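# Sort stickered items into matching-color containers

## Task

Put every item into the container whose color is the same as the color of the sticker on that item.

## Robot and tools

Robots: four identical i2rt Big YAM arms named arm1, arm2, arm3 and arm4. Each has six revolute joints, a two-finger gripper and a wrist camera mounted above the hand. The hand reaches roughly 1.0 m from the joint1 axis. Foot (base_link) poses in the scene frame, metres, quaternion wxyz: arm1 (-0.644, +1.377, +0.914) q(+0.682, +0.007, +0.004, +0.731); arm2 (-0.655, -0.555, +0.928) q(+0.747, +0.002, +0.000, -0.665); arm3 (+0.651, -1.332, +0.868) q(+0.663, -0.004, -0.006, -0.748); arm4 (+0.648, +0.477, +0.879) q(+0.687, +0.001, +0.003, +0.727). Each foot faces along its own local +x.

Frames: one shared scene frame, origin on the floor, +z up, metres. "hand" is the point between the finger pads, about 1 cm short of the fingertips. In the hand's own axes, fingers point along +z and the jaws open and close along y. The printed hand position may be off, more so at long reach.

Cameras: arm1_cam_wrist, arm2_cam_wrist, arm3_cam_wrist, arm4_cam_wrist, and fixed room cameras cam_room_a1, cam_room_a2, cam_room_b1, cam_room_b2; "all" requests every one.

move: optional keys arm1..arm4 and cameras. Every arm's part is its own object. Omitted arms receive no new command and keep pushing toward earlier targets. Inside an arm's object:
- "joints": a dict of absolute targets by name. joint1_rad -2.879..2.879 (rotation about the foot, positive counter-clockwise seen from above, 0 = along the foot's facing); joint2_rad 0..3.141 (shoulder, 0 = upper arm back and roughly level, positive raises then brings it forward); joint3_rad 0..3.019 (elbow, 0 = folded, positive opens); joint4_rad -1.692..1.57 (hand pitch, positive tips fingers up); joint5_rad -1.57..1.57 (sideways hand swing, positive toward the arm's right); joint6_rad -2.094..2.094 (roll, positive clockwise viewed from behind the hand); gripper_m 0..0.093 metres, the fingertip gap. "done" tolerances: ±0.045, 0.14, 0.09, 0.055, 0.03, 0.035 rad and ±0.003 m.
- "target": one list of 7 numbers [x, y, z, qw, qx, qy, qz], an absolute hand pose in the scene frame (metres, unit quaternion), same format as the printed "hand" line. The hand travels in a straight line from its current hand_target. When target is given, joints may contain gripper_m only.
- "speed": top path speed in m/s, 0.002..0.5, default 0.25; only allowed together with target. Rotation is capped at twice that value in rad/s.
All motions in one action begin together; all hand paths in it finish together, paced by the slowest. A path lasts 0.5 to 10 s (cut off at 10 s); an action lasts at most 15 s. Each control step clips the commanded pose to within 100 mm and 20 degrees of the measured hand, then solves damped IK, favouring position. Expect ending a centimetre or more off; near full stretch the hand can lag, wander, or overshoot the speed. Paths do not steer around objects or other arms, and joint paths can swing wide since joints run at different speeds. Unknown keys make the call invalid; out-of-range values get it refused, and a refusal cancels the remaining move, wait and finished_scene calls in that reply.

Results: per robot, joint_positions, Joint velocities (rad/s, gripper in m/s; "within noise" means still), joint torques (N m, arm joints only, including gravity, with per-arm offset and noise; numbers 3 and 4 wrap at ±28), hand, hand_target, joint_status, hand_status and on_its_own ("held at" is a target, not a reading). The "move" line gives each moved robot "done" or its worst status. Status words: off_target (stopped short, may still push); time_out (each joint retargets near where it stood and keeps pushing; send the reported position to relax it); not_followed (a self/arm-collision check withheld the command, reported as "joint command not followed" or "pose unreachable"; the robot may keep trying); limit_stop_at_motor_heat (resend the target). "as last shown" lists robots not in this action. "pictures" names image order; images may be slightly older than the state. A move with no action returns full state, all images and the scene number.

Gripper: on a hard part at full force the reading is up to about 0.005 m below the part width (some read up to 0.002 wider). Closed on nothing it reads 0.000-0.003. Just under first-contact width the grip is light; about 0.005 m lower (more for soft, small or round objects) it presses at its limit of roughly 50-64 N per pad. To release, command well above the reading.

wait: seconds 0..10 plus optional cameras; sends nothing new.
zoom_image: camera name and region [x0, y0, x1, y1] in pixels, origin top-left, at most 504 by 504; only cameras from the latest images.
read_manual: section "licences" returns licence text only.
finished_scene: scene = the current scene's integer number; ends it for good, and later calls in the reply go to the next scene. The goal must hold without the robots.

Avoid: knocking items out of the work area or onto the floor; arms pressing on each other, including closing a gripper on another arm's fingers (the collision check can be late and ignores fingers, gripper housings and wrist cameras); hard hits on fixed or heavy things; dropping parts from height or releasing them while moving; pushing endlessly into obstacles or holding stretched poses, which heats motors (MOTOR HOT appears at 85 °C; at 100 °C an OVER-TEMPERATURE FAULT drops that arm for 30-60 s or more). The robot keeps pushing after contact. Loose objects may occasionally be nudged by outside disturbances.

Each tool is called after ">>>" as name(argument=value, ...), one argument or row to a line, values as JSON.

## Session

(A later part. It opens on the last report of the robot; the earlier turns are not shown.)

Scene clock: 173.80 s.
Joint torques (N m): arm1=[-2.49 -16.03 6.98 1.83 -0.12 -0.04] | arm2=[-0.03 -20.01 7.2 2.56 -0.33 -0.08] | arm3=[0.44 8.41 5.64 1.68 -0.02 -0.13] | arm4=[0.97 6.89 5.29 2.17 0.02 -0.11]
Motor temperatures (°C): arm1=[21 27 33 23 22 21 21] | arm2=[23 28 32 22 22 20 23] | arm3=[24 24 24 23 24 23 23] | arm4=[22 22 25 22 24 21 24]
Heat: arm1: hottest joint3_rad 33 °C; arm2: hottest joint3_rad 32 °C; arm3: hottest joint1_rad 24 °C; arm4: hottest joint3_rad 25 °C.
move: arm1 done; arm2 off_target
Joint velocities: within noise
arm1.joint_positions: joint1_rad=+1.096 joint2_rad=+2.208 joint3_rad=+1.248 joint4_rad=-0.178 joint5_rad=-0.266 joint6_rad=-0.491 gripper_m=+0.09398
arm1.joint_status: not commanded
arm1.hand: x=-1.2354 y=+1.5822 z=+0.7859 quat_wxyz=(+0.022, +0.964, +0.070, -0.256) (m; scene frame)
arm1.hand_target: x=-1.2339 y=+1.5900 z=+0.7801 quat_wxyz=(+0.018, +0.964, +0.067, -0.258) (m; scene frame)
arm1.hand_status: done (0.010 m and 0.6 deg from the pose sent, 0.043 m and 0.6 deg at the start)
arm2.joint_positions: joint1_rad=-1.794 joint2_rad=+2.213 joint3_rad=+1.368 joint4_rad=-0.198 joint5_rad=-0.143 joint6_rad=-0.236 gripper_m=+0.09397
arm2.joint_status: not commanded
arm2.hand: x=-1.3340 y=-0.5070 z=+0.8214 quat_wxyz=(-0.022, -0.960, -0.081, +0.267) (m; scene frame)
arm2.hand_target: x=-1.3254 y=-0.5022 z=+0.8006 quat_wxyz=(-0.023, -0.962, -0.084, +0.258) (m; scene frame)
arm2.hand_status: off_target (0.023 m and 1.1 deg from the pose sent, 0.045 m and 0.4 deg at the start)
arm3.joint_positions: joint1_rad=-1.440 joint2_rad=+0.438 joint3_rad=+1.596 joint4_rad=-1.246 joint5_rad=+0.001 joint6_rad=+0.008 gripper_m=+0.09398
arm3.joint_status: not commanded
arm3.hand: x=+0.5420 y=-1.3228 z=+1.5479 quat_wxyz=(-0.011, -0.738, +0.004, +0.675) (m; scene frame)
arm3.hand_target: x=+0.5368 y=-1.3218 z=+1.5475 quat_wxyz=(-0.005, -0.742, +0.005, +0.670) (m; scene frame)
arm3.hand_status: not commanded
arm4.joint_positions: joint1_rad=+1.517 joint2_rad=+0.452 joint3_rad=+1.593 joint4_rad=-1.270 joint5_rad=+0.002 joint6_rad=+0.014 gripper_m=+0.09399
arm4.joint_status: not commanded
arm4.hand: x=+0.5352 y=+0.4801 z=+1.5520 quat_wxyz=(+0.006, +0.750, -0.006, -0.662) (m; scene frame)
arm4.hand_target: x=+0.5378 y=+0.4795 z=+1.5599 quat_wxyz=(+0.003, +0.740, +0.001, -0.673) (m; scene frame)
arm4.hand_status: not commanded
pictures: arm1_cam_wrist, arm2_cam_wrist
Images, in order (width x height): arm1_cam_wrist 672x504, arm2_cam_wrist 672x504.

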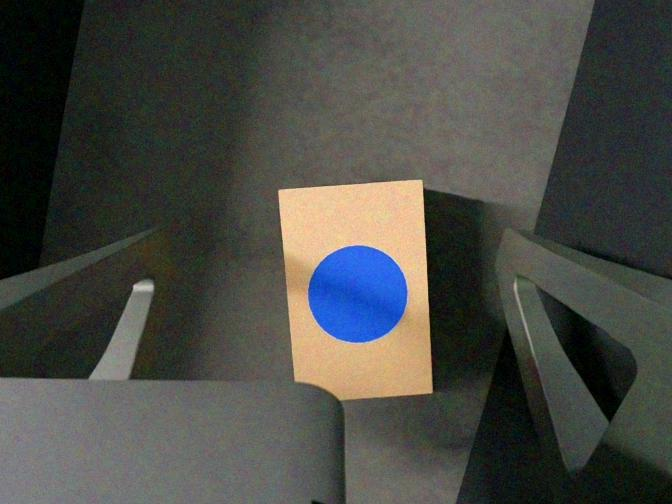

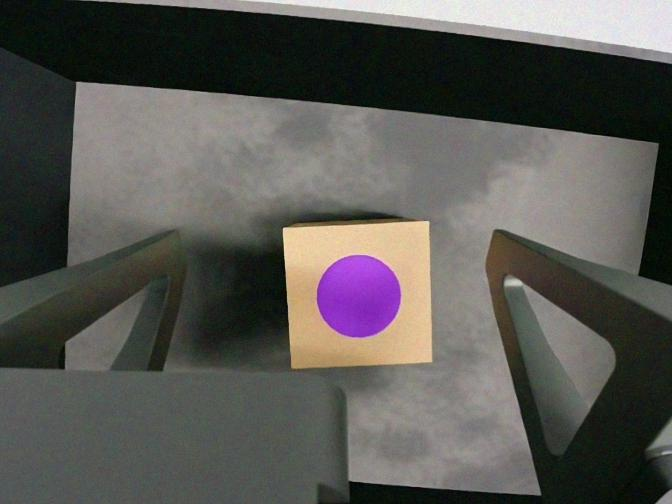

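>>> move(
  arm1={"target":[-1.226,1.595,0.757,-0.018,-0.9636,-0.0674,0.258]},
  arm2={"target":[-1.315,-0.50,0.775,-0.0226,-0.9622,-0.0842,0.2578]},
  cameras=["arm1_cam_wrist","arm2_cam_wrist"],
)

Scene clock: 177.90 s.
Joint torques (N m): arm1=[-3.25 -15.5 6.6 1.51 -0.11 -0.04] | arm2=[0.03 -20.19 6.89 2.54 -0.33 -0.09] | arm3=[0.44 8.47 5.6 1.65 -0.02 -0.13] | arm4=[1.03 7.06 5.31 2.17 -0.02 -0.08]
Motor temperatures (°C): arm1=[21 27 33 23 22 21 21] | arm2=[23 28 31 22 22 20 23] | arm3=[24 24 24 23 24 23 23] | arm4=[22 22 25 22 24 21 24]
Heat: arm1: hottest joint3_rad 33 °C; arm2: hottest joint3_rad 31 °C; arm3: hottest joint1_rad 24 °C; arm4: hottest joint3_rad 25 °C.
move: arm1 off_target; arm2 off_target
Joint velocities: within noise
arm1.joint_positions: joint1_rad=+1.089 joint2_rad=+2.252 joint3_rad=+1.240 joint4_rad=-0.130 joint5_rad=-0.272 joint6_rad=-0.503 gripper_m=+0.09398
arm1.joint_status: not commanded
arm1.hand: x=-1.2289 y=+1.5825 z=+0.7618 quat_wxyz=(+0.024, +0.964, +0.073, -0.255) (m; scene frame)
arm1.hand_target: x=-1.2257 y=+1.5948 z=+0.7571 quat_wxyz=(+0.018, +0.964, +0.067, -0.258) (m; scene frame)
arm1.hand_status: off_target (0.014 m and 1.0 deg from the pose sent, 0.033 m and 0.7 deg at the start)
arm2.joint_positions: joint1_rad=-1.800 joint2_rad=+2.252 joint3_rad=+1.337 joint4_rad=-0.135 joint5_rad=-0.146 joint6_rad=-0.241 gripper_m=+0.09397
arm2.joint_status: not commanded
arm2.hand: x=-1.3219 y=-0.5048 z=+0.7925 quat_wxyz=(-0.023, -0.961, -0.081, +0.264) (m; scene frame)
arm2.hand_target: x=-1.3146 y=-0.5001 z=+0.7754 quat_wxyz=(-0.023, -0.962, -0.084, +0.258) (m; scene frame)
arm2.hand_status: off_target (0.019 m and 0.8 deg from the pose sent, 0.051 m and 1.1 deg at the start)
arm3, arm4: as last shown
pictures: arm1_cam_wrist, arm2_cam_wrist
Images, in order (width x height): arm1_cam_wrist 672x504, arm2_cam_wrist 672x504.

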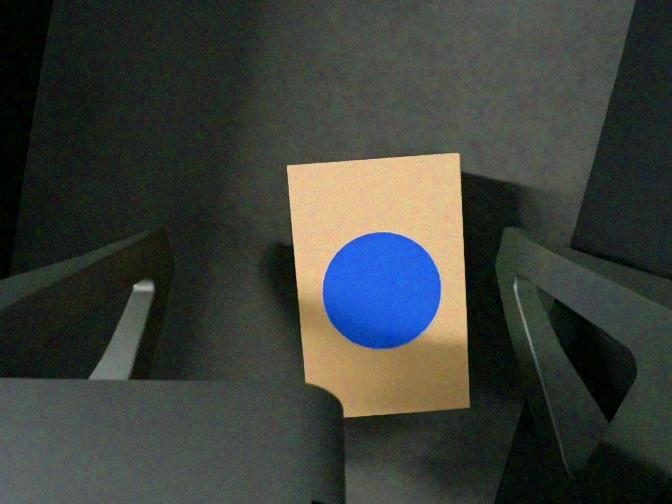

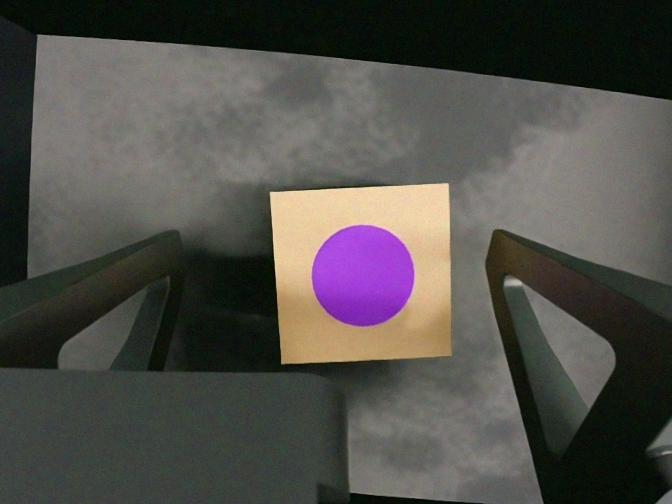

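>>> move(
  arm1={"target":[-1.224,1.613,0.752,-0.018,-0.9636,-0.0674,0.258]},
  arm2={"target":[-1.312,-0.49,0.768,-0.0226,-0.9622,-0.0842,0.2578]},
)

>>> move(
  arm1={"joints":{"gripper_m":0.03}},
  arm2={"joints":{"gripper_m":0.03}},
  cameras=["arm1_cam_wrist","arm2_cam_wrist"],
)

Scene clock: 183.80 s.
Joint torques (N m): arm1=[-2.43 -15.27 8.58 1.24 -0.14 -0.12] | arm2=[0.26 -19.6 6.56 2.54 -0.33 -0.07] | arm3=[0.5 8.41 5.61 1.68 -0.03 -0.14] | arm4=[1.26 6.42 5.38 2.15 -0.02 -0.11]
Motor temperatures (°C): arm1=[21 27 32 23 21 21 21] | arm2=[23 28 31 22 22 20 23] | arm3=[24 24 24 23 24 23 23] | arm4=[22 22 25 22 24 21 24]
Heat: arm1: hottest joint3_rad 32 °C; arm2: hottest joint3_rad 31 °C; arm3: hottest joint1_rad 24 °C; arm4: hottest joint3_rad 25 °C.
move: arm1 off_target; arm2 off_target
Joint velocities: within noise
arm1.joint_positions: joint1_rad=+1.051 joint2_rad=+2.267 joint3_rad=+1.240 joint4_rad=-0.130 joint5_rad=-0.284 joint6_rad=-0.530 gripper_m=+0.09398
arm1.joint_status: not commanded
arm1.hand: x=-1.2174 y=+1.6007 z=+0.7532 quat_wxyz=(+0.025, +0.965, +0.068, -0.252) (m; scene frame)
arm1.hand_target: x=-1.2236 y=+1.6129 z=+0.7523 quat_wxyz=(+0.018, +0.964, +0.067, -0.258) (m; scene frame)
arm1.hand_status: off_target (0.014 m and 1.1 deg from the pose sent, 0.032 m and 1.0 deg at the start)
arm2.joint_positions: joint1_rad=-1.821 joint2_rad=+2.256 joint3_rad=+1.337 joint4_rad=-0.123 joint5_rad=-0.154 joint6_rad=-0.256 gripper_m=+0.09397
arm2.joint_status: not commanded
arm2.hand: x=-1.3224 y=-0.4919 z=+0.7918 quat_wxyz=(-0.021, -0.960, -0.080, +0.269) (m; scene frame)
arm2.hand_target: x=-1.3113 y=-0.4901 z=+0.7688 quat_wxyz=(-0.023, -0.962, -0.084, +0.258) (m; scene frame)
arm2.hand_status: off_target (0.026 m and 1.4 deg from the pose sent, 0.030 m and 0.8 deg at the start)
arm3, arm4: as last shown
pictures: none

Scene clock: 184.50 s.
Joint torques (N m): arm1=[-2.61 -15.56 8.54 1.14 -0.15 -0.11] | arm2=[0.44 -19.66 6.63 2.04 -0.22 -0.08] | arm3=[0.44 8.29 5.59 1.66 -0.02 -0.13] | arm4=[0.79 6.77 5.41 2.21 0 -0.08]
Motor temperatures (°C): arm1=[21 27 32 23 21 21 21] | arm2=[23 28 31 22 22 20 23] | arm3=[24 24 24 23 24 23 23] | arm4=[22 22 25 22 24 21 24]
Heat: arm1: hottest joint3_rad 32 °C; arm2: hottest joint3_rad 31 °C; arm3: hottest joint1_rad 24 °C; arm4: hottest joint3_rad 25 °C.
move: arm1 off_target; arm2 done
Joint velocities: within noise
arm1.joint_positions: joint1_rad=+1.048 joint2_rad=+2.267 joint3_rad=+1.240 joint4_rad=-0.130 joint5_rad=-0.284 joint6_rad=-0.532 gripper_m=+0.04386
arm1.joint_status: gripper_m off_target (ended at +0.04389, target +0.03000)
arm1.hand: x=-1.2167 y=+1.6023 z=+0.7531 quat_wxyz=(+0.024, +0.965, +0.068, -0.252) (m; scene frame)
arm1.hand_target: x=-1.2236 y=+1.6130 z=+0.7523 quat_wxyz=(+0.018, +0.964, +0.067, -0.258) (m; scene frame)
arm1.hand_status: not commanded
arm2.joint_positions: joint1_rad=-1.823 joint2_rad=+2.257 joint3_rad=+1.337 joint4_rad=-0.111 joint5_rad=-0.157 joint6_rad=-0.258 gripper_m=+0.03010
arm2.joint_status: all done
arm2.hand: x=-1.3245 y=-0.4910 z=+0.7927 quat_wxyz=(-0.021, -0.958, -0.080, +0.275) (m; scene frame)
arm2.hand_target: x=-1.3113 y=-0.4903 z=+0.7686 quat_wxyz=(-0.023, -0.962, -0.084, +0.258) (m; scene frame)
arm2.hand_status: not commanded
arm3, arm4: as last shown
pictures: arm1_cam_wrist, arm2_cam_wrist
Images, in order (width x height): arm1_cam_wrist 672x504, arm2_cam_wrist 672x504.

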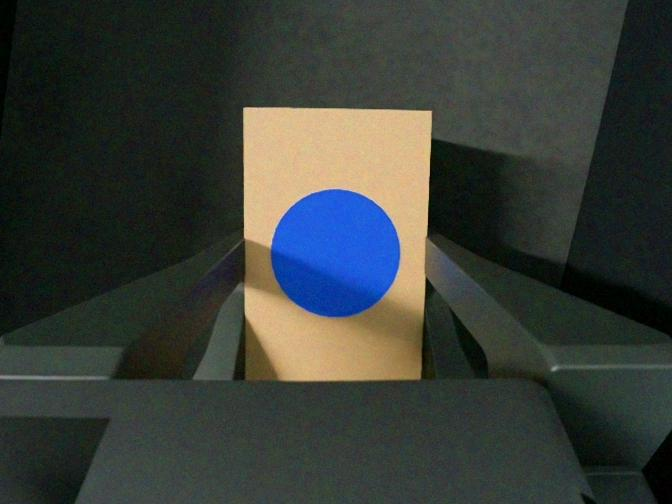

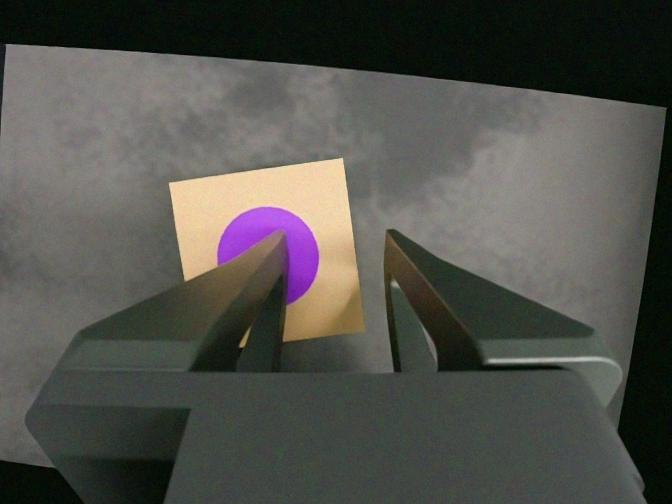

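>>> move(
  arm2={"target":[-1.33,-0.49,0.83,-0.0226,-0.9622,-0.0842,0.2578]},
)

>>> move(
  arm1={"target":[-1.18,1.6,0.95,-0.018,-0.9636,-0.0674,0.258]},
  arm2={"target":[-1.33,-0.502,0.825,-0.038,-0.955,-0.143,0.256],"joints":{"gripper_m":0.093}},
  cameras=["arm1_cam_wrist","arm2_cam_wrist"],
)

Scene clock: 192.30 s.
Joint torques (N m): arm1=[-2.84 -15.62 8.59 1.31 -0.15 -0.05] | arm2=[0.73 -22.89 10.76 1.06 -0.12 -0.03] | arm3=[0.44 8.35 5.63 1.63 -0.02 -0.14] | arm4=[0.91 6.53 5.42 2.19 0.01 -0.1]
Motor temperatures (°C): arm1=[21 27 31 23 21 21 21] | arm2=[23 28 30 22 22 20 23] | arm3=[24 24 24 23 24 23 23] | arm4=[22 22 25 22 24 21 24]
Heat: arm1: hottest joint3_rad 31 °C; arm2: hottest joint3_rad 30 °C; arm3: hottest joint1_rad 24 °C; arm4: hottest joint3_rad 25 °C.
move: arm2 off_target
Joint velocities: within noise
arm1, arm3, arm4: as last shown
arm2.joint_positions: joint1_rad=-1.823 joint2_rad=+2.200 joint3_rad=+1.337 joint4_rad=-0.230 joint5_rad=-0.157 joint6_rad=-0.258 gripper_m=+0.03010
arm2.joint_status: not commanded
arm2.hand: x=-1.3134 y=-0.4926 z=+0.8151 quat_wxyz=(-0.027, -0.966, -0.078, +0.245) (m; scene frame)
arm2.hand_target: x=-1.3294 y=-0.4902 z=+0.8303 quat_wxyz=(-0.023, -0.962, -0.084, +0.258) (m; scene frame)
arm2.hand_status: off_target (0.022 m and 1.7 deg from the pose sent, 0.038 m and 2.0 deg at the start)
pictures: none

Scene clock: 193.80 s.
Joint torques (N m): arm1=[-2.43 -14.21 9.22 0.65 -0.27 -0.07] | arm2=[0.97 -21.54 11.69 1.07 -0.39 -0.07] | arm3=[0.5 8.41 5.61 1.72 -0.03 -0.13] | arm4=[0.62 6.95 5.34 2.19 -0.02 -0.09]
Motor temperatures (°C): arm1=[21 27 31 23 22 21 21] | arm2=[23 28 30 22 22 20 23] | arm3=[24 24 24 23 24 23 23] | arm4=[22 22 25 22 24 21 24]
Heat: arm1: hottest joint3_rad 31 °C; arm2: hottest joint3_rad 30 °C; arm3: hottest joint1_rad 24 °C; arm4: hottest joint3_rad 25 °C.
move: arm1 done; arm2 off_target
Joint velocities: within noise
arm1.joint_positions: joint1_rad=+1.035 joint2_rad=+1.819 joint3_rad=+1.149 joint4_rad=-0.474 joint5_rad=-0.287 joint6_rad=-0.545 gripper_m=+0.04386
arm1.joint_status: not commanded
arm1.hand: x=-1.1830 y=+1.5948 z=+0.9474 quat_wxyz=(+0.019, +0.963, +0.068, -0.258) (m; scene frame)
arm1.hand_target: x=-1.1799 y=+1.5999 z=+0.9498 quat_wxyz=(+0.018, +0.964, +0.067, -0.258) (m; scene frame)
arm1.hand_status: done (0.006 m and 0.2 deg from the pose sent, 0.200 m and 1.0 deg at the start)
arm2.joint_positions: joint1_rad=-1.823 joint2_rad=+2.200 joint3_rad=+1.337 joint4_rad=-0.247 joint5_rad=-0.208 joint6_rad=-0.360 gripper_m=+0.09290
arm2.joint_status: all done
arm2.hand: x=-1.3102 y=-0.5018 z=+0.8147 quat_wxyz=(-0.041, -0.960, -0.133, +0.244) (m; scene frame)
arm2.hand_target: x=-1.3291 y=-0.5022 z=+0.8255 quat_wxyz=(-0.038, -0.955, -0.143, +0.256) (m; scene frame)
arm2.hand_status: off_target (0.022 m and 1.9 deg from the pose sent, 0.021 m and 7.7 deg at the start)
arm3, arm4: as last shown
pictures: arm1_cam_wrist, arm2_cam_wrist
Images, in order (width x height): arm1_cam_wrist 672x504, arm2_cam_wrist 672x504.

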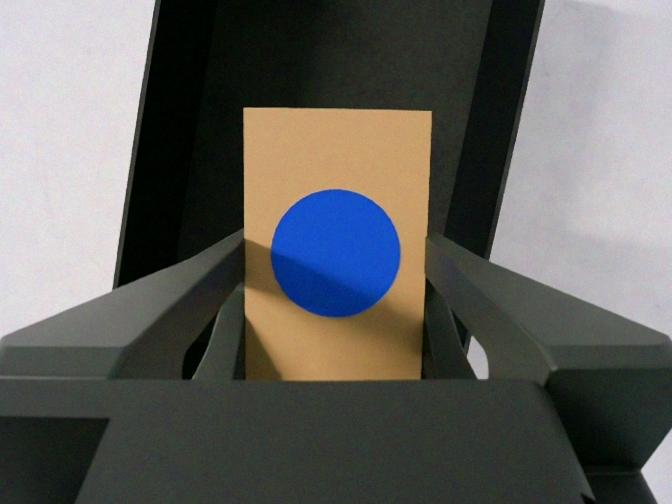

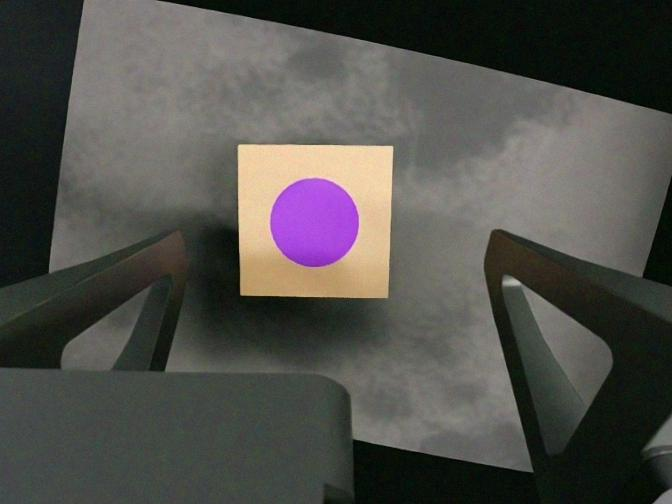

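>>> move(
  arm2={"target":[-1.318,-0.506,0.763,-0.038,-0.955,-0.143,0.256]},
  cameras=["arm2_cam_wrist"],
)

Scene clock: 197.80 s.
Joint torques (N m): arm1=[-2.96 -14.21 9.2 0.64 -0.27 -0.05] | arm2=[1.32 -21.19 9.03 2.35 -0.31 -0.04] | arm3=[0.62 8.35 5.64 1.68 -0.03 -0.13] | arm4=[1.03 6.36 5.41 2.17 0.02 -0.06]
Motor temperatures (°C): arm1=[21 27 31 23 22 21 22] | arm2=[23 28 31 22 22 20 23] | arm3=[24 24 24 23 24 23 23] | arm4=[22 22 25 22 24 21 24]
Heat: arm1: hottest joint3_rad 31 °C; arm2: hottest joint3_rad 31 °C; arm3: hottest joint1_rad 24 °C; arm4: hottest joint3_rad 25 °C.
move: arm2 off_target
Joint velocities: within noise
arm1, arm3, arm4: as last shown
arm2.joint_positions: joint1_rad=-1.823 joint2_rad=+2.297 joint3_rad=+1.337 joint4_rad=-0.150 joint5_rad=-0.208 joint6_rad=-0.360 gripper_m=+0.09290
arm2.joint_status: not commanded
arm2.hand: x=-1.3055 y=-0.5023 z=+0.7642 quat_wxyz=(-0.041, -0.960, -0.133, +0.244) (m; scene frame)
arm2.hand_target: x=-1.3175 y=-0.5062 z=+0.7633 quat_wxyz=(-0.038, -0.955, -0.143, +0.256) (m; scene frame)
arm2.hand_status: off_target (0.013 m and 1.9 deg from the pose sent, 0.053 m and 1.9 deg at the start)
pictures: arm2_cam_wrist
Images, in order (width x height): arm2_cam_wrist 672x504.

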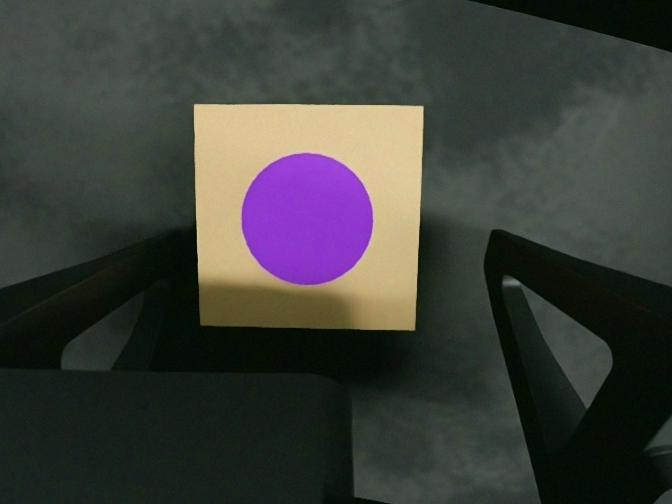

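>>> move(
  arm2={"target":[-1.332,-0.513,0.765,-0.038,-0.955,-0.143,0.256]},
)

>>> move(
  arm2={"joints":{"gripper_m":0.03}},
  cameras=["arm2_cam_wrist"],
)

Scene clock: 201.43 s.
Joint torques (N m): arm1=[-2.32 -13.86 9.2 0.84 -0.27 -0.11] | arm2=[1.2 -19.9 10.45 1.32 -0.04 0.08] | arm3=[0.56 8.29 5.61 1.66 -0.03 -0.14] | arm4=[0.97 7 5.35 2.32 0.01 -0.08]
Motor temperatures (°C): arm1=[21 26 31 23 22 21 22] | arm2=[23 28 31 22 22 20 23] | arm3=[24 24 24 23 24 23 23] | arm4=[22 22 25 22 24 21 24]
Heat: arm1: hottest joint3_rad 31 °C; arm2: hottest joint3_rad 31 °C; arm3: hottest joint1_rad 24 °C; arm4: hottest joint3_rad 25 °C.
move: arm2 off_target
Joint velocities: within noise
arm1, arm3, arm4: as last shown
arm2.joint_positions: joint1_rad=-1.807 joint2_rad=+2.297 joint3_rad=+1.368 joint4_rad=-0.150 joint5_rad=-0.207 joint6_rad=-0.360 gripper_m=+0.09290
arm2.joint_status: not commanded
arm2.hand: x=-1.3227 y=-0.5104 z=+0.7746 quat_wxyz=(-0.038, -0.955, -0.141, +0.258) (m; scene frame)
arm2.hand_target: x=-1.3313 y=-0.5131 z=+0.7653 quat_wxyz=(-0.038, -0.955, -0.143, +0.256) (m; scene frame)
arm2.hand_status: off_target (0.014 m and 0.3 deg from the pose sent, 0.029 m and 1.9 deg at the start)
pictures: none

Scene clock: 202.07 s.
Joint torques (N m): arm1=[-2.43 -13.92 9.09 0.79 -0.28 -0.08] | arm2=[1.26 -20.01 10.45 1.35 -0.09 0.08] | arm3=[0.56 8.41 5.59 1.65 -0.02 -0.14] | arm4=[0.85 6.95 5.34 2.25 -0.01 -0.06]
Motor temperatures (°C): arm1=[21 26 31 23 22 21 22] | arm2=[23 28 31 22 22 20 23] | arm3=[24 24 24 23 24 23 23] | arm4=[22 22 25 22 24 21 24]
Heat: arm1: hottest joint3_rad 31 °C; arm2: hottest joint3_rad 31 °C; arm3: hottest joint1_rad 24 °C; arm4: hottest joint3_rad 25 °C.
move: arm2 off_target
Joint velocities: within noise
arm1: as last shown
arm2.joint_positions: joint1_rad=-1.807 joint2_rad=+2.297 joint3_rad=+1.368 joint4_rad=-0.150 joint5_rad=-0.206 joint6_rad=-0.360 gripper_m=+0.05270
arm2.joint_status: gripper_m off_target (ended at +0.05273, target +0.03000)
arm2.hand: x=-1.3226 y=-0.5102 z=+0.7746 quat_wxyz=(-0.038, -0.955, -0.141, +0.258) (m; scene frame)
arm2.hand_target: x=-1.3313 y=-0.5130 z=+0.7653 quat_wxyz=(-0.038, -0.955, -0.143, +0.256) (m; scene frame)
arm2.hand_status: not commanded
arm3.joint_positions: joint1_rad=-1.440 joint2_rad=+0.438 joint3_rad=+1.596 joint4_rad=-1.246 joint5_rad=+0.001 joint6_rad=+0.008 gripper_m=+0.09398
arm3.joint_status: not commanded
arm3.hand: x=+0.5420 y=-1.3228 z=+1.5479 quat_wxyz=(-0.011, -0.738, +0.004, +0.675) (m; scene frame)
arm3.hand_target: x=+0.5368 y=-1.3218 z=+1.5475 quat_wxyz=(-0.005, -0.742, +0.005, +0.670) (m; scene frame)
arm3.hand_status: not commanded
arm4.joint_positions: joint1_rad=+1.517 joint2_rad=+0.452 joint3_rad=+1.593 joint4_rad=-1.270 joint5_rad=+0.002 joint6_rad=+0.014 gripper_m=+0.09399
arm4.joint_status: not commanded
arm4.hand: x=+0.5352 y=+0.4801 z=+1.5520 quat_wxyz=(+0.006, +0.750, -0.006, -0.662) (m; scene frame)
arm4.hand_target: x=+0.5378 y=+0.4795 z=+1.5599 quat_wxyz=(+0.003, +0.740, +0.001, -0.673) (m; scene frame)
arm4.hand_status: not commanded
pictures: arm2_cam_wrist
Images, in order (width x height): arm2_cam_wrist 672x504.

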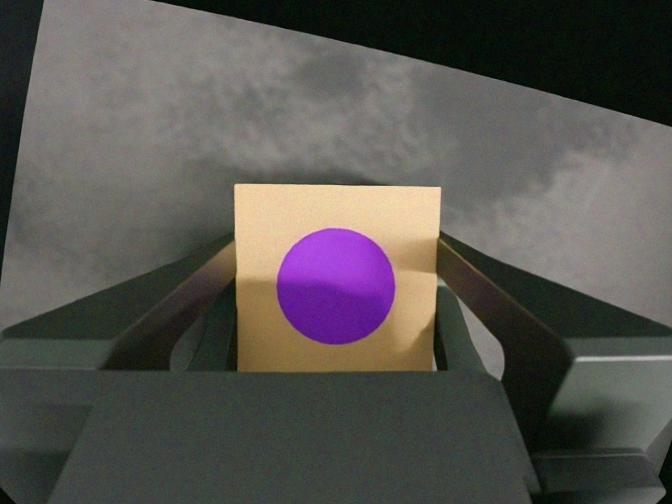

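>>> move(
  arm1={"joints":{"joint1_rad":0,"joint2_rad":1.0,"joint3_rad":1.4,"joint4_rad":-1.3,"joint5_rad":0,"joint6_rad":0}},
  arm2={"target":[-1.2,-0.53,0.95,-0.038,-0.955,-0.143,0.256]},
)

>>> move(
  arm1={"joints":{"joint1_rad":-2.23,"joint2_rad":0.7,"joint3_rad":1.3,"joint4_rad":-1.5}},
  arm2={"joints":{"joint1_rad":0,"joint2_rad":1.0,"joint3_rad":1.4,"joint4_rad":-1.3,"joint5_rad":0,"joint6_rad":0}},
  cameras=["arm1_cam_wrist","arm2_cam_wrist"],
)

>>> move(
  arm2={"joints":{"joint1_rad":0.946,"joint2_rad":0.7,"joint3_rad":1.3,"joint4_rad":-1.5}},
  cameras=["all"],
)

Scene clock: 233.17 s.
Joint torques (N m): arm1=[-2.02 -3.78 12.33 1.02 -0.04 0.08] | arm2=[1.49 -16.38 8.08 1.21 -0.07 0.11] | arm3=[0.44 8.35 5.67 1.66 -0.03 -0.14] | arm4=[1.08 7.06 5.34 2.28 0.02 -0.11]
Motor temperatures (°C): arm1=[21 26 32 23 22 21 22] | arm2=[23 27 30 22 22 20 24] | arm3=[24 24 25 23 24 23 23] | arm4=[22 22 25 22 24 21 24]
Heat: arm1: hottest joint3_rad 32 °C; arm2: hottest joint3_rad 30 °C; arm3: hottest joint3_rad 25 °C; arm4: hottest joint3_rad 25 °C.
move: arm1 done; arm2 off_target
Joint velocities: within noise
arm1.joint_positions: joint1_rad=+0.003 joint2_rad=+1.000 joint3_rad=+1.383 joint4_rad=-1.290 joint5_rad=+0.002 joint6_rad=-0.008 gripper_m=+0.04383
arm1.joint_status: all done
arm1.hand: x=-0.6637 y=+1.7566 z=+1.3487 quat_wxyz=(-0.219, +0.692, -0.643, -0.243) (m; scene frame)
arm1.hand_target: x=-0.6625 y=+1.7557 z=+1.3559 quat_wxyz=(-0.221, +0.688, -0.646, -0.247) (m; scene frame)
arm1.hand_status: not commanded
arm2.joint_positions: joint1_rad=-1.807 joint2_rad=+1.720 joint3_rad=+0.996 joint4_rad=-0.334 joint5_rad=-0.205 joint6_rad=-0.360 gripper_m=+0.05271
arm2.joint_status: not commanded
arm2.hand: x=-1.2069 y=-0.5245 z=+0.9564 quat_wxyz=(-0.035, -0.952, -0.142, +0.268) (m; scene frame)
arm2.hand_target: x=-1.2000 y=-0.5298 z=+0.9501 quat_wxyz=(-0.038, -0.955, -0.143, +0.256) (m; scene frame)
arm2.hand_status: off_target (0.011 m and 1.4 deg from the pose sent, 0.215 m and 0.3 deg at the start)
arm3, arm4: as last shown
pictures: none

Scene clock: 235.23 s.
Joint torques (N m): arm1=[-2.67 1.32 12.1 1.05 -0.02 0.06] | arm2=[0.85 -7.06 10.81 1.48 0.14 0.21] | arm3=[0.5 8.41 5.63 1.65 -0.03 -0.12] | arm4=[0.85 7.06 5.45 2.17 0.02 -0.13]
Motor temperatures (°C): arm1=[21 26 32 23 22 21 22] | arm2=[23 27 30 22 22 20 24] | arm3=[24 24 25 23 24 23 23] | arm4=[22 22 25 22 24 21 24]
Heat: arm1: hottest joint3_rad 32 °C; arm2: hottest joint3_rad 30 °C; arm3: hottest joint3_rad 25 °C; arm4: hottest joint3_rad 25 °C.
move: arm1 done; arm2 done
Joint velocities: within noise
arm1.joint_positions: joint1_rad=-2.223 joint2_rad=+0.707 joint3_rad=+1.279 joint4_rad=-1.492 joint5_rad=+0.002 joint6_rad=-0.007 gripper_m=+0.04377
arm1.joint_status: all done
arm1.hand: x=-0.4292 y=+1.2380 z=+1.3477 quat_wxyz=(-0.298, -0.269, -0.911, +0.095) (m; scene frame)
arm1.hand_target: x=-0.4333 y=+1.2393 z=+1.3582 quat_wxyz=(-0.307, -0.274, -0.906, +0.097) (m; scene frame)
arm1.hand_status: not commanded
arm2.joint_positions: joint1_rad=-0.001 joint2_rad=+1.004 joint3_rad=+1.401 joint4_rad=-1.287 joint5_rad=-0.004 joint6_rad=-0.015 gripper_m=+0.05278
arm2.joint_status: all done
arm2.hand: x=-0.6111 y=-0.9384 z=+1.3687 quat_wxyz=(-0.249, -0.621, -0.709, +0.221) (m; scene frame)
arm2.hand_target: x=-0.6119 y=-0.9346 z=+1.3673 quat_wxyz=(-0.246, -0.628, -0.706, +0.217) (m; scene frame)
arm2.hand_status: not commanded
arm3, arm4: as last shown
pictures: arm1_cam_wrist, arm2_cam_wrist
Images, in order (width x height): arm1_cam_wrist 672x504, arm2_cam_wrist 672x504.

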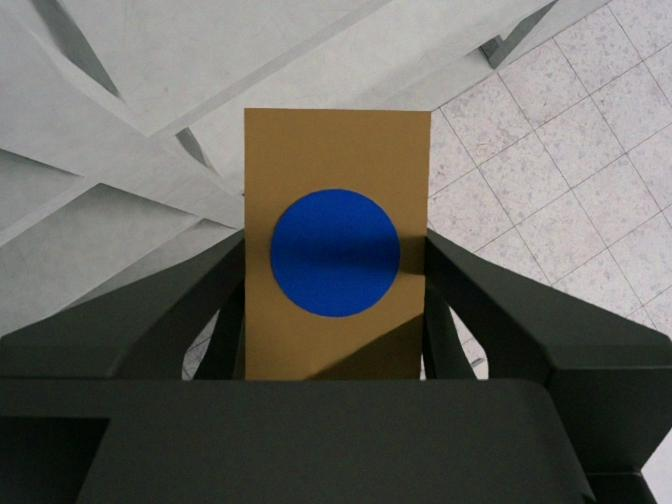

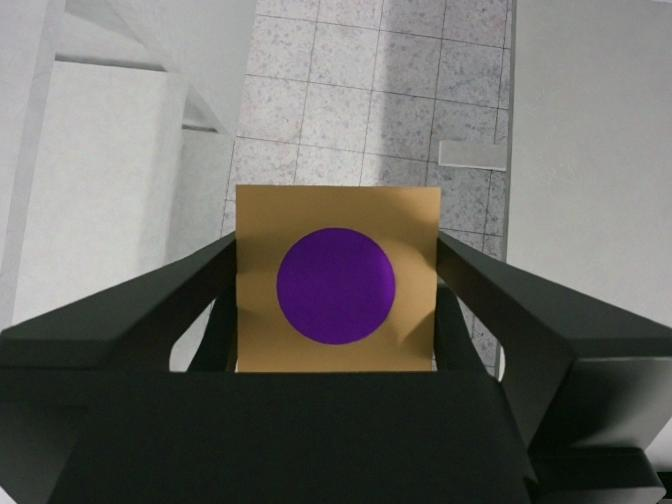

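Scene clock: 236.70 s.
Joint torques (N m): arm1=[-2.73 1.26 12.16 0.99 -0.05 0.1] | arm2=[1.08 -1.26 10.52 1.58 0.02 0.21] | arm3=[0.5 8.47 5.57 1.63 -0.02 -0.13] | arm4=[0.79 6.89 5.42 2.19 0.02 -0.1]
Motor temperatures (°C): arm1=[21 26 32 23 22 21 22] | arm2=[23 27 30 22 22 20 24] | arm3=[24 24 25 23 24 23 23] | arm4=[22 22 25 22 24 21 24]
Heat: arm1: hottest joint3_rad 32 °C; arm2: hottest joint3_rad 30 °C; arm3: hottest joint3_rad 25 °C; arm4: hottest joint3_rad 25 °C.
move: arm2 done
Joint velocities: within noise
arm1, arm3, arm4: as last shown
arm2.joint_positions: joint1_rad=+0.941 joint2_rad=+0.699 joint3_rad=+1.294 joint4_rad=-1.489 joint5_rad=-0.001 joint6_rad=-0.015 gripper_m=+0.05281
arm2.joint_status: all done
arm2.hand: x=-0.4405 y=-0.6783 z=+1.3747 quat_wxyz=(-0.321, -0.233, -0.914, +0.084) (m; scene frame)
arm2.hand_target: x=-0.4418 y=-0.6764 z=+1.3760 quat_wxyz=(-0.319, -0.238, -0.914, +0.081) (m; scene frame)
arm2.hand_status: not commanded
pictures: arm1_cam_wrist, arm2_cam_wrist, arm3_cam_wrist, arm4_cam_wrist, cam_room_a1, cam_room_a2, cam_room_b1, cam_room_b2
Images, in order (width x height): arm1_cam_wrist 672x504, arm2_cam_wrist 672x504, arm3_cam_wrist 672x504, arm4_cam_wrist 672x504, cam_room_a1 672x504, cam_room_a2 672x504, cam_room_b1 672x504, cam_room_b2 672x504.

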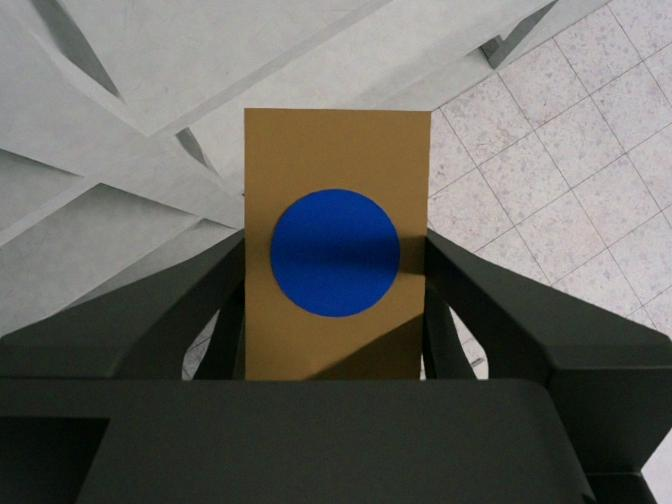

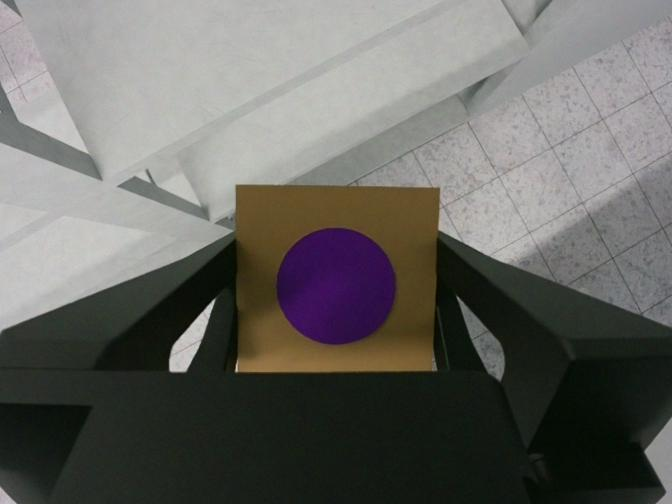

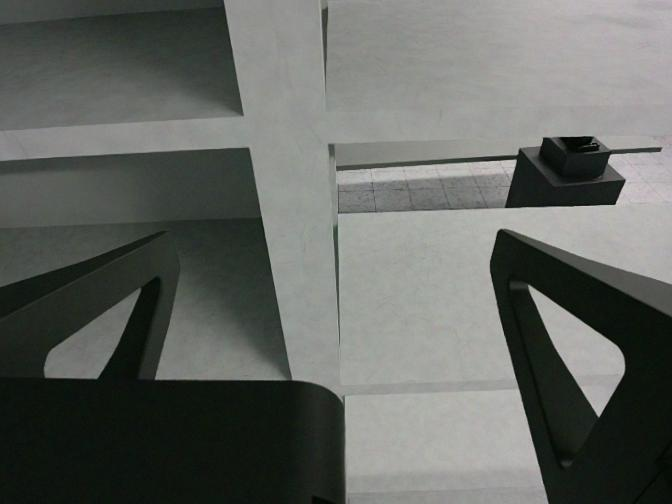

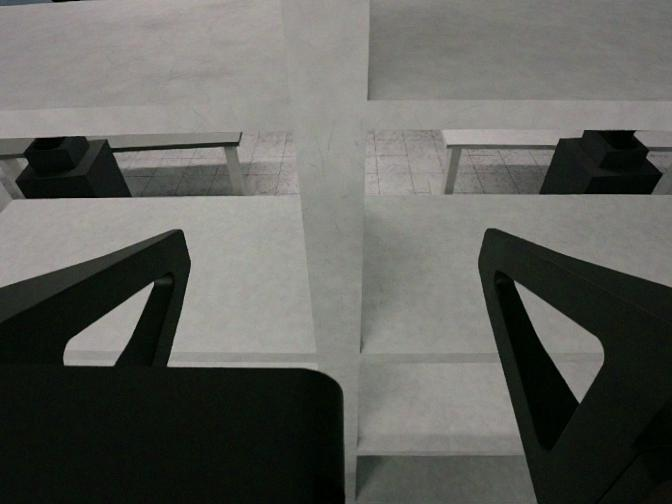

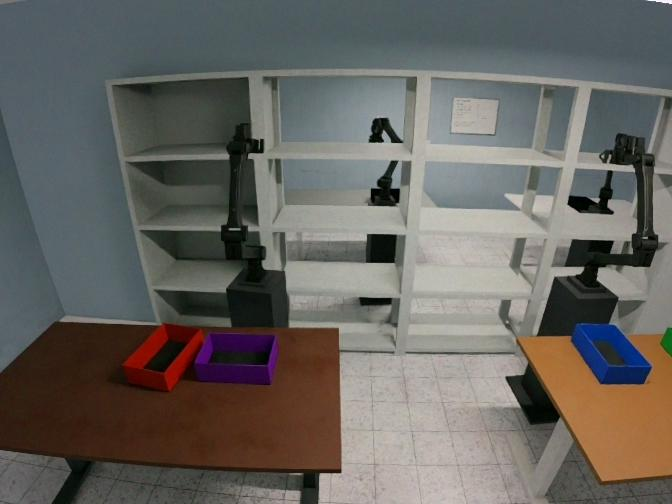

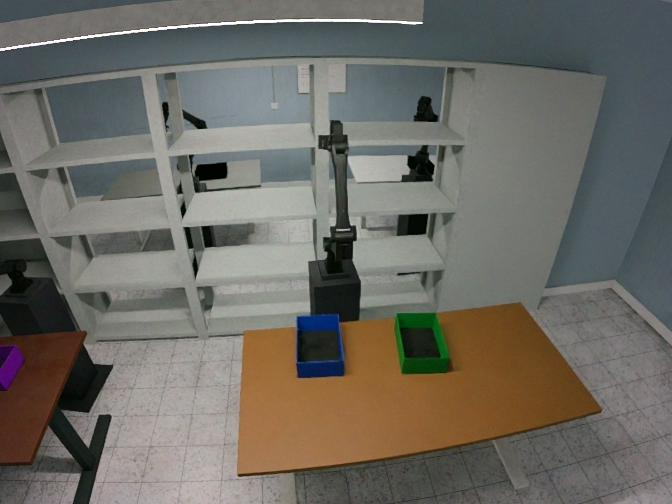

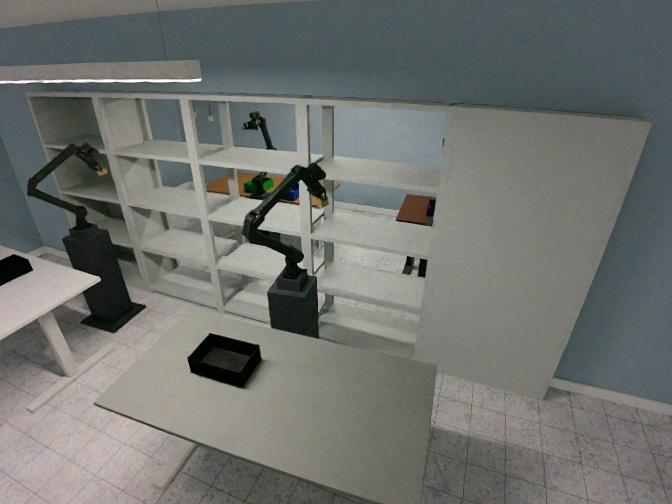

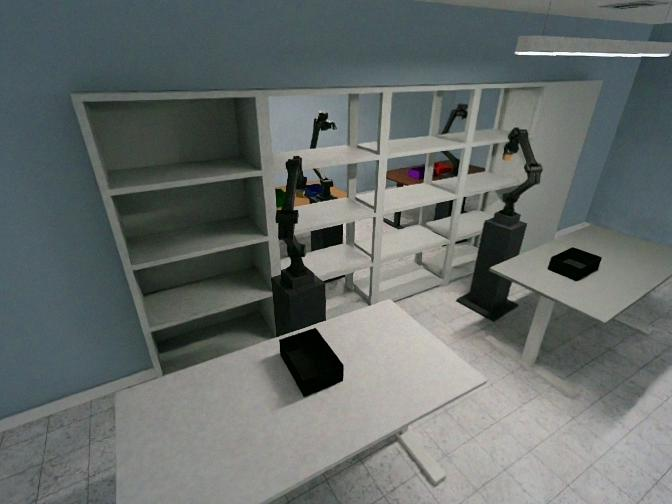

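>>> move(
  arm1={"target":[-0.355,1.18,1.18,0.366,0.27,0.8835,-0.112],"speed":0.15},
  arm2={"target":[-0.349,-0.725,1.18,0.3705,0.2313,0.8944,-0.0958]},
  cameras=["arm1_cam_wrist","arm2_cam_wrist","cam_room_a2","arm4_cam_wrist","arm3_cam_wrist"],
)

Scene clock: 248.13 s.
Joint torques (N m): arm1=[-2.67 -0.62 12.78 2.47 -0.04 0.03] | arm2=[1.49 -3.96 11.47 3.17 0.15 0.22] | arm3=[0.56 8.41 5.63 1.68 -0.03 -0.13] | arm4=[0.91 6.65 5.3 2.18 0.03 -0.11]
Motor temperatures (°C): arm1=[21 26 32 23 22 21 22] | arm2=[23 27 30 22 22 20 24] | arm3=[24 24 25 23 24 23 23] | arm4=[22 22 25 22 24 21 24]
Heat: arm1: hottest joint3_rad 32 °C; arm2: hottest joint3_rad 30 °C; arm3: hottest joint3_rad 25 °C; arm4: hottest joint3_rad 25 °C.
move: arm1 off_target; arm2 done
Joint velocities: within noise
arm1.joint_positions: joint1_rad=-2.240 joint2_rad=+0.734 joint3_rad=+0.748 joint4_rad=-0.819 joint5_rad=-0.016 joint6_rad=-0.007 gripper_m=+0.04377
arm1.joint_status: not commanded
arm1.hand: x=-0.3581 y=+1.1864 z=+1.1701 quat_wxyz=(-0.351, -0.268, -0.891, +0.106) (m; scene frame)
arm1.hand_target: x=-0.3552 y=+1.1803 z=+1.1799 quat_wxyz=(-0.366, -0.270, -0.884, +0.112) (m; scene frame)
arm1.hand_status: off_target (0.012 m and 2.0 deg from the pose sent, 0.192 m and 8.6 deg at the start)
arm2.joint_positions: joint1_rad=+0.945 joint2_rad=+0.754 joint3_rad=+0.727 joint4_rad=-0.778 joint5_rad=+0.004 joint6_rad=-0.013 gripper_m=+0.05281
arm2.joint_status: not commanded
arm2.hand: x=-0.3539 y=-0.7257 z=+1.1784 quat_wxyz=(-0.361, -0.229, -0.899, +0.096) (m; scene frame)
arm2.hand_target: x=-0.3492 y=-0.7250 z=+1.1801 quat_wxyz=(-0.370, -0.231, -0.894, +0.096) (m; scene frame)
arm2.hand_status: done (0.005 m and 1.2 deg from the pose sent, 0.220 m and 6.3 deg at the start)
arm3, arm4: as last shown
pictures: arm1_cam_wrist, arm2_cam_wrist, arm3_cam_wrist, arm4_cam_wrist, cam_room_a2
Images, in order (width x height): arm1_cam_wrist 672x504, arm2_cam_wrist 672x504, arm3_cam_wrist 672x504, arm4_cam_wrist 672x504, cam_room_a2 672x504.

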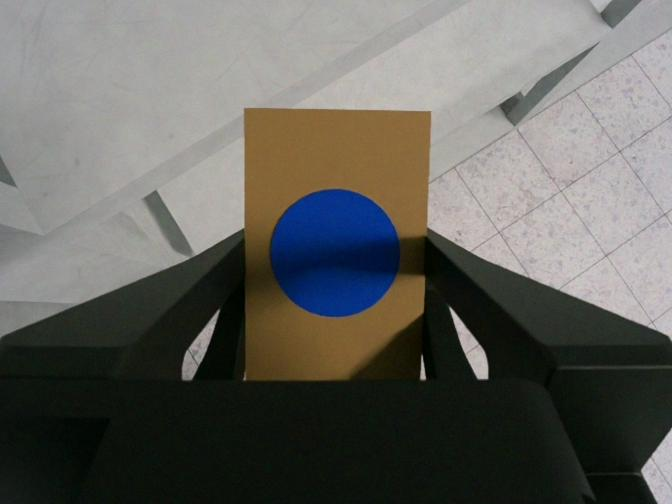

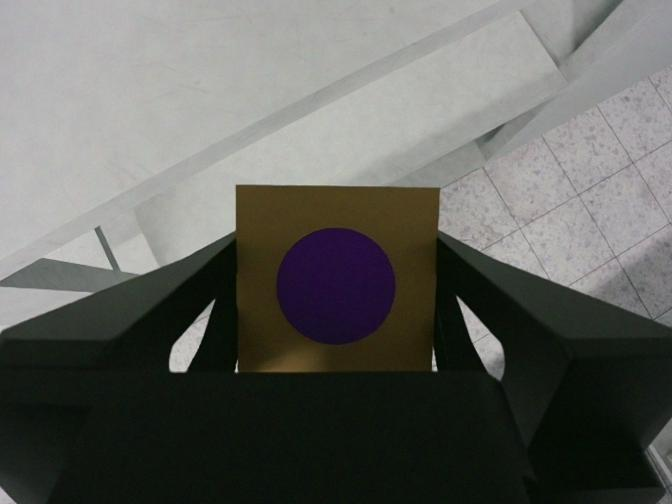

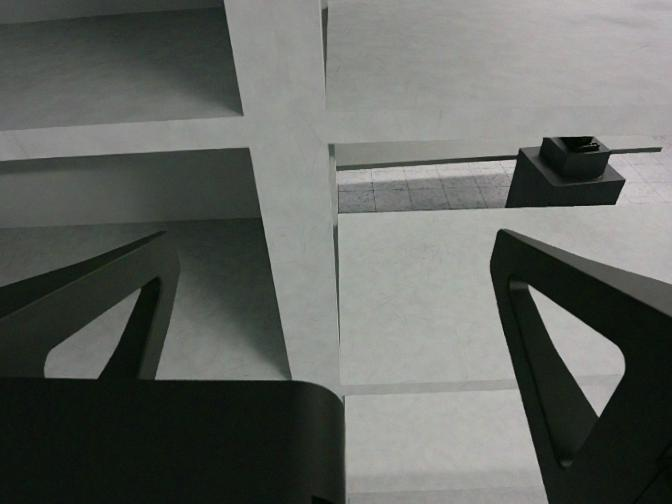

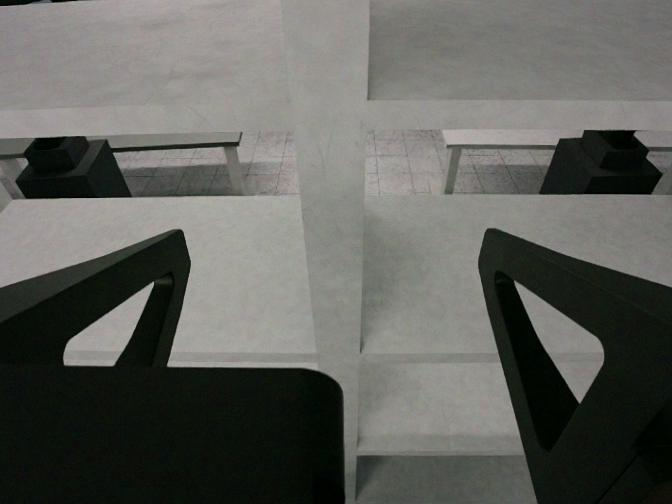

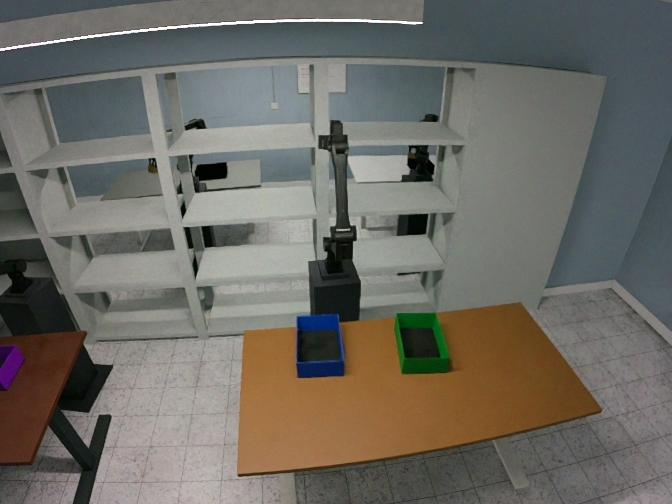

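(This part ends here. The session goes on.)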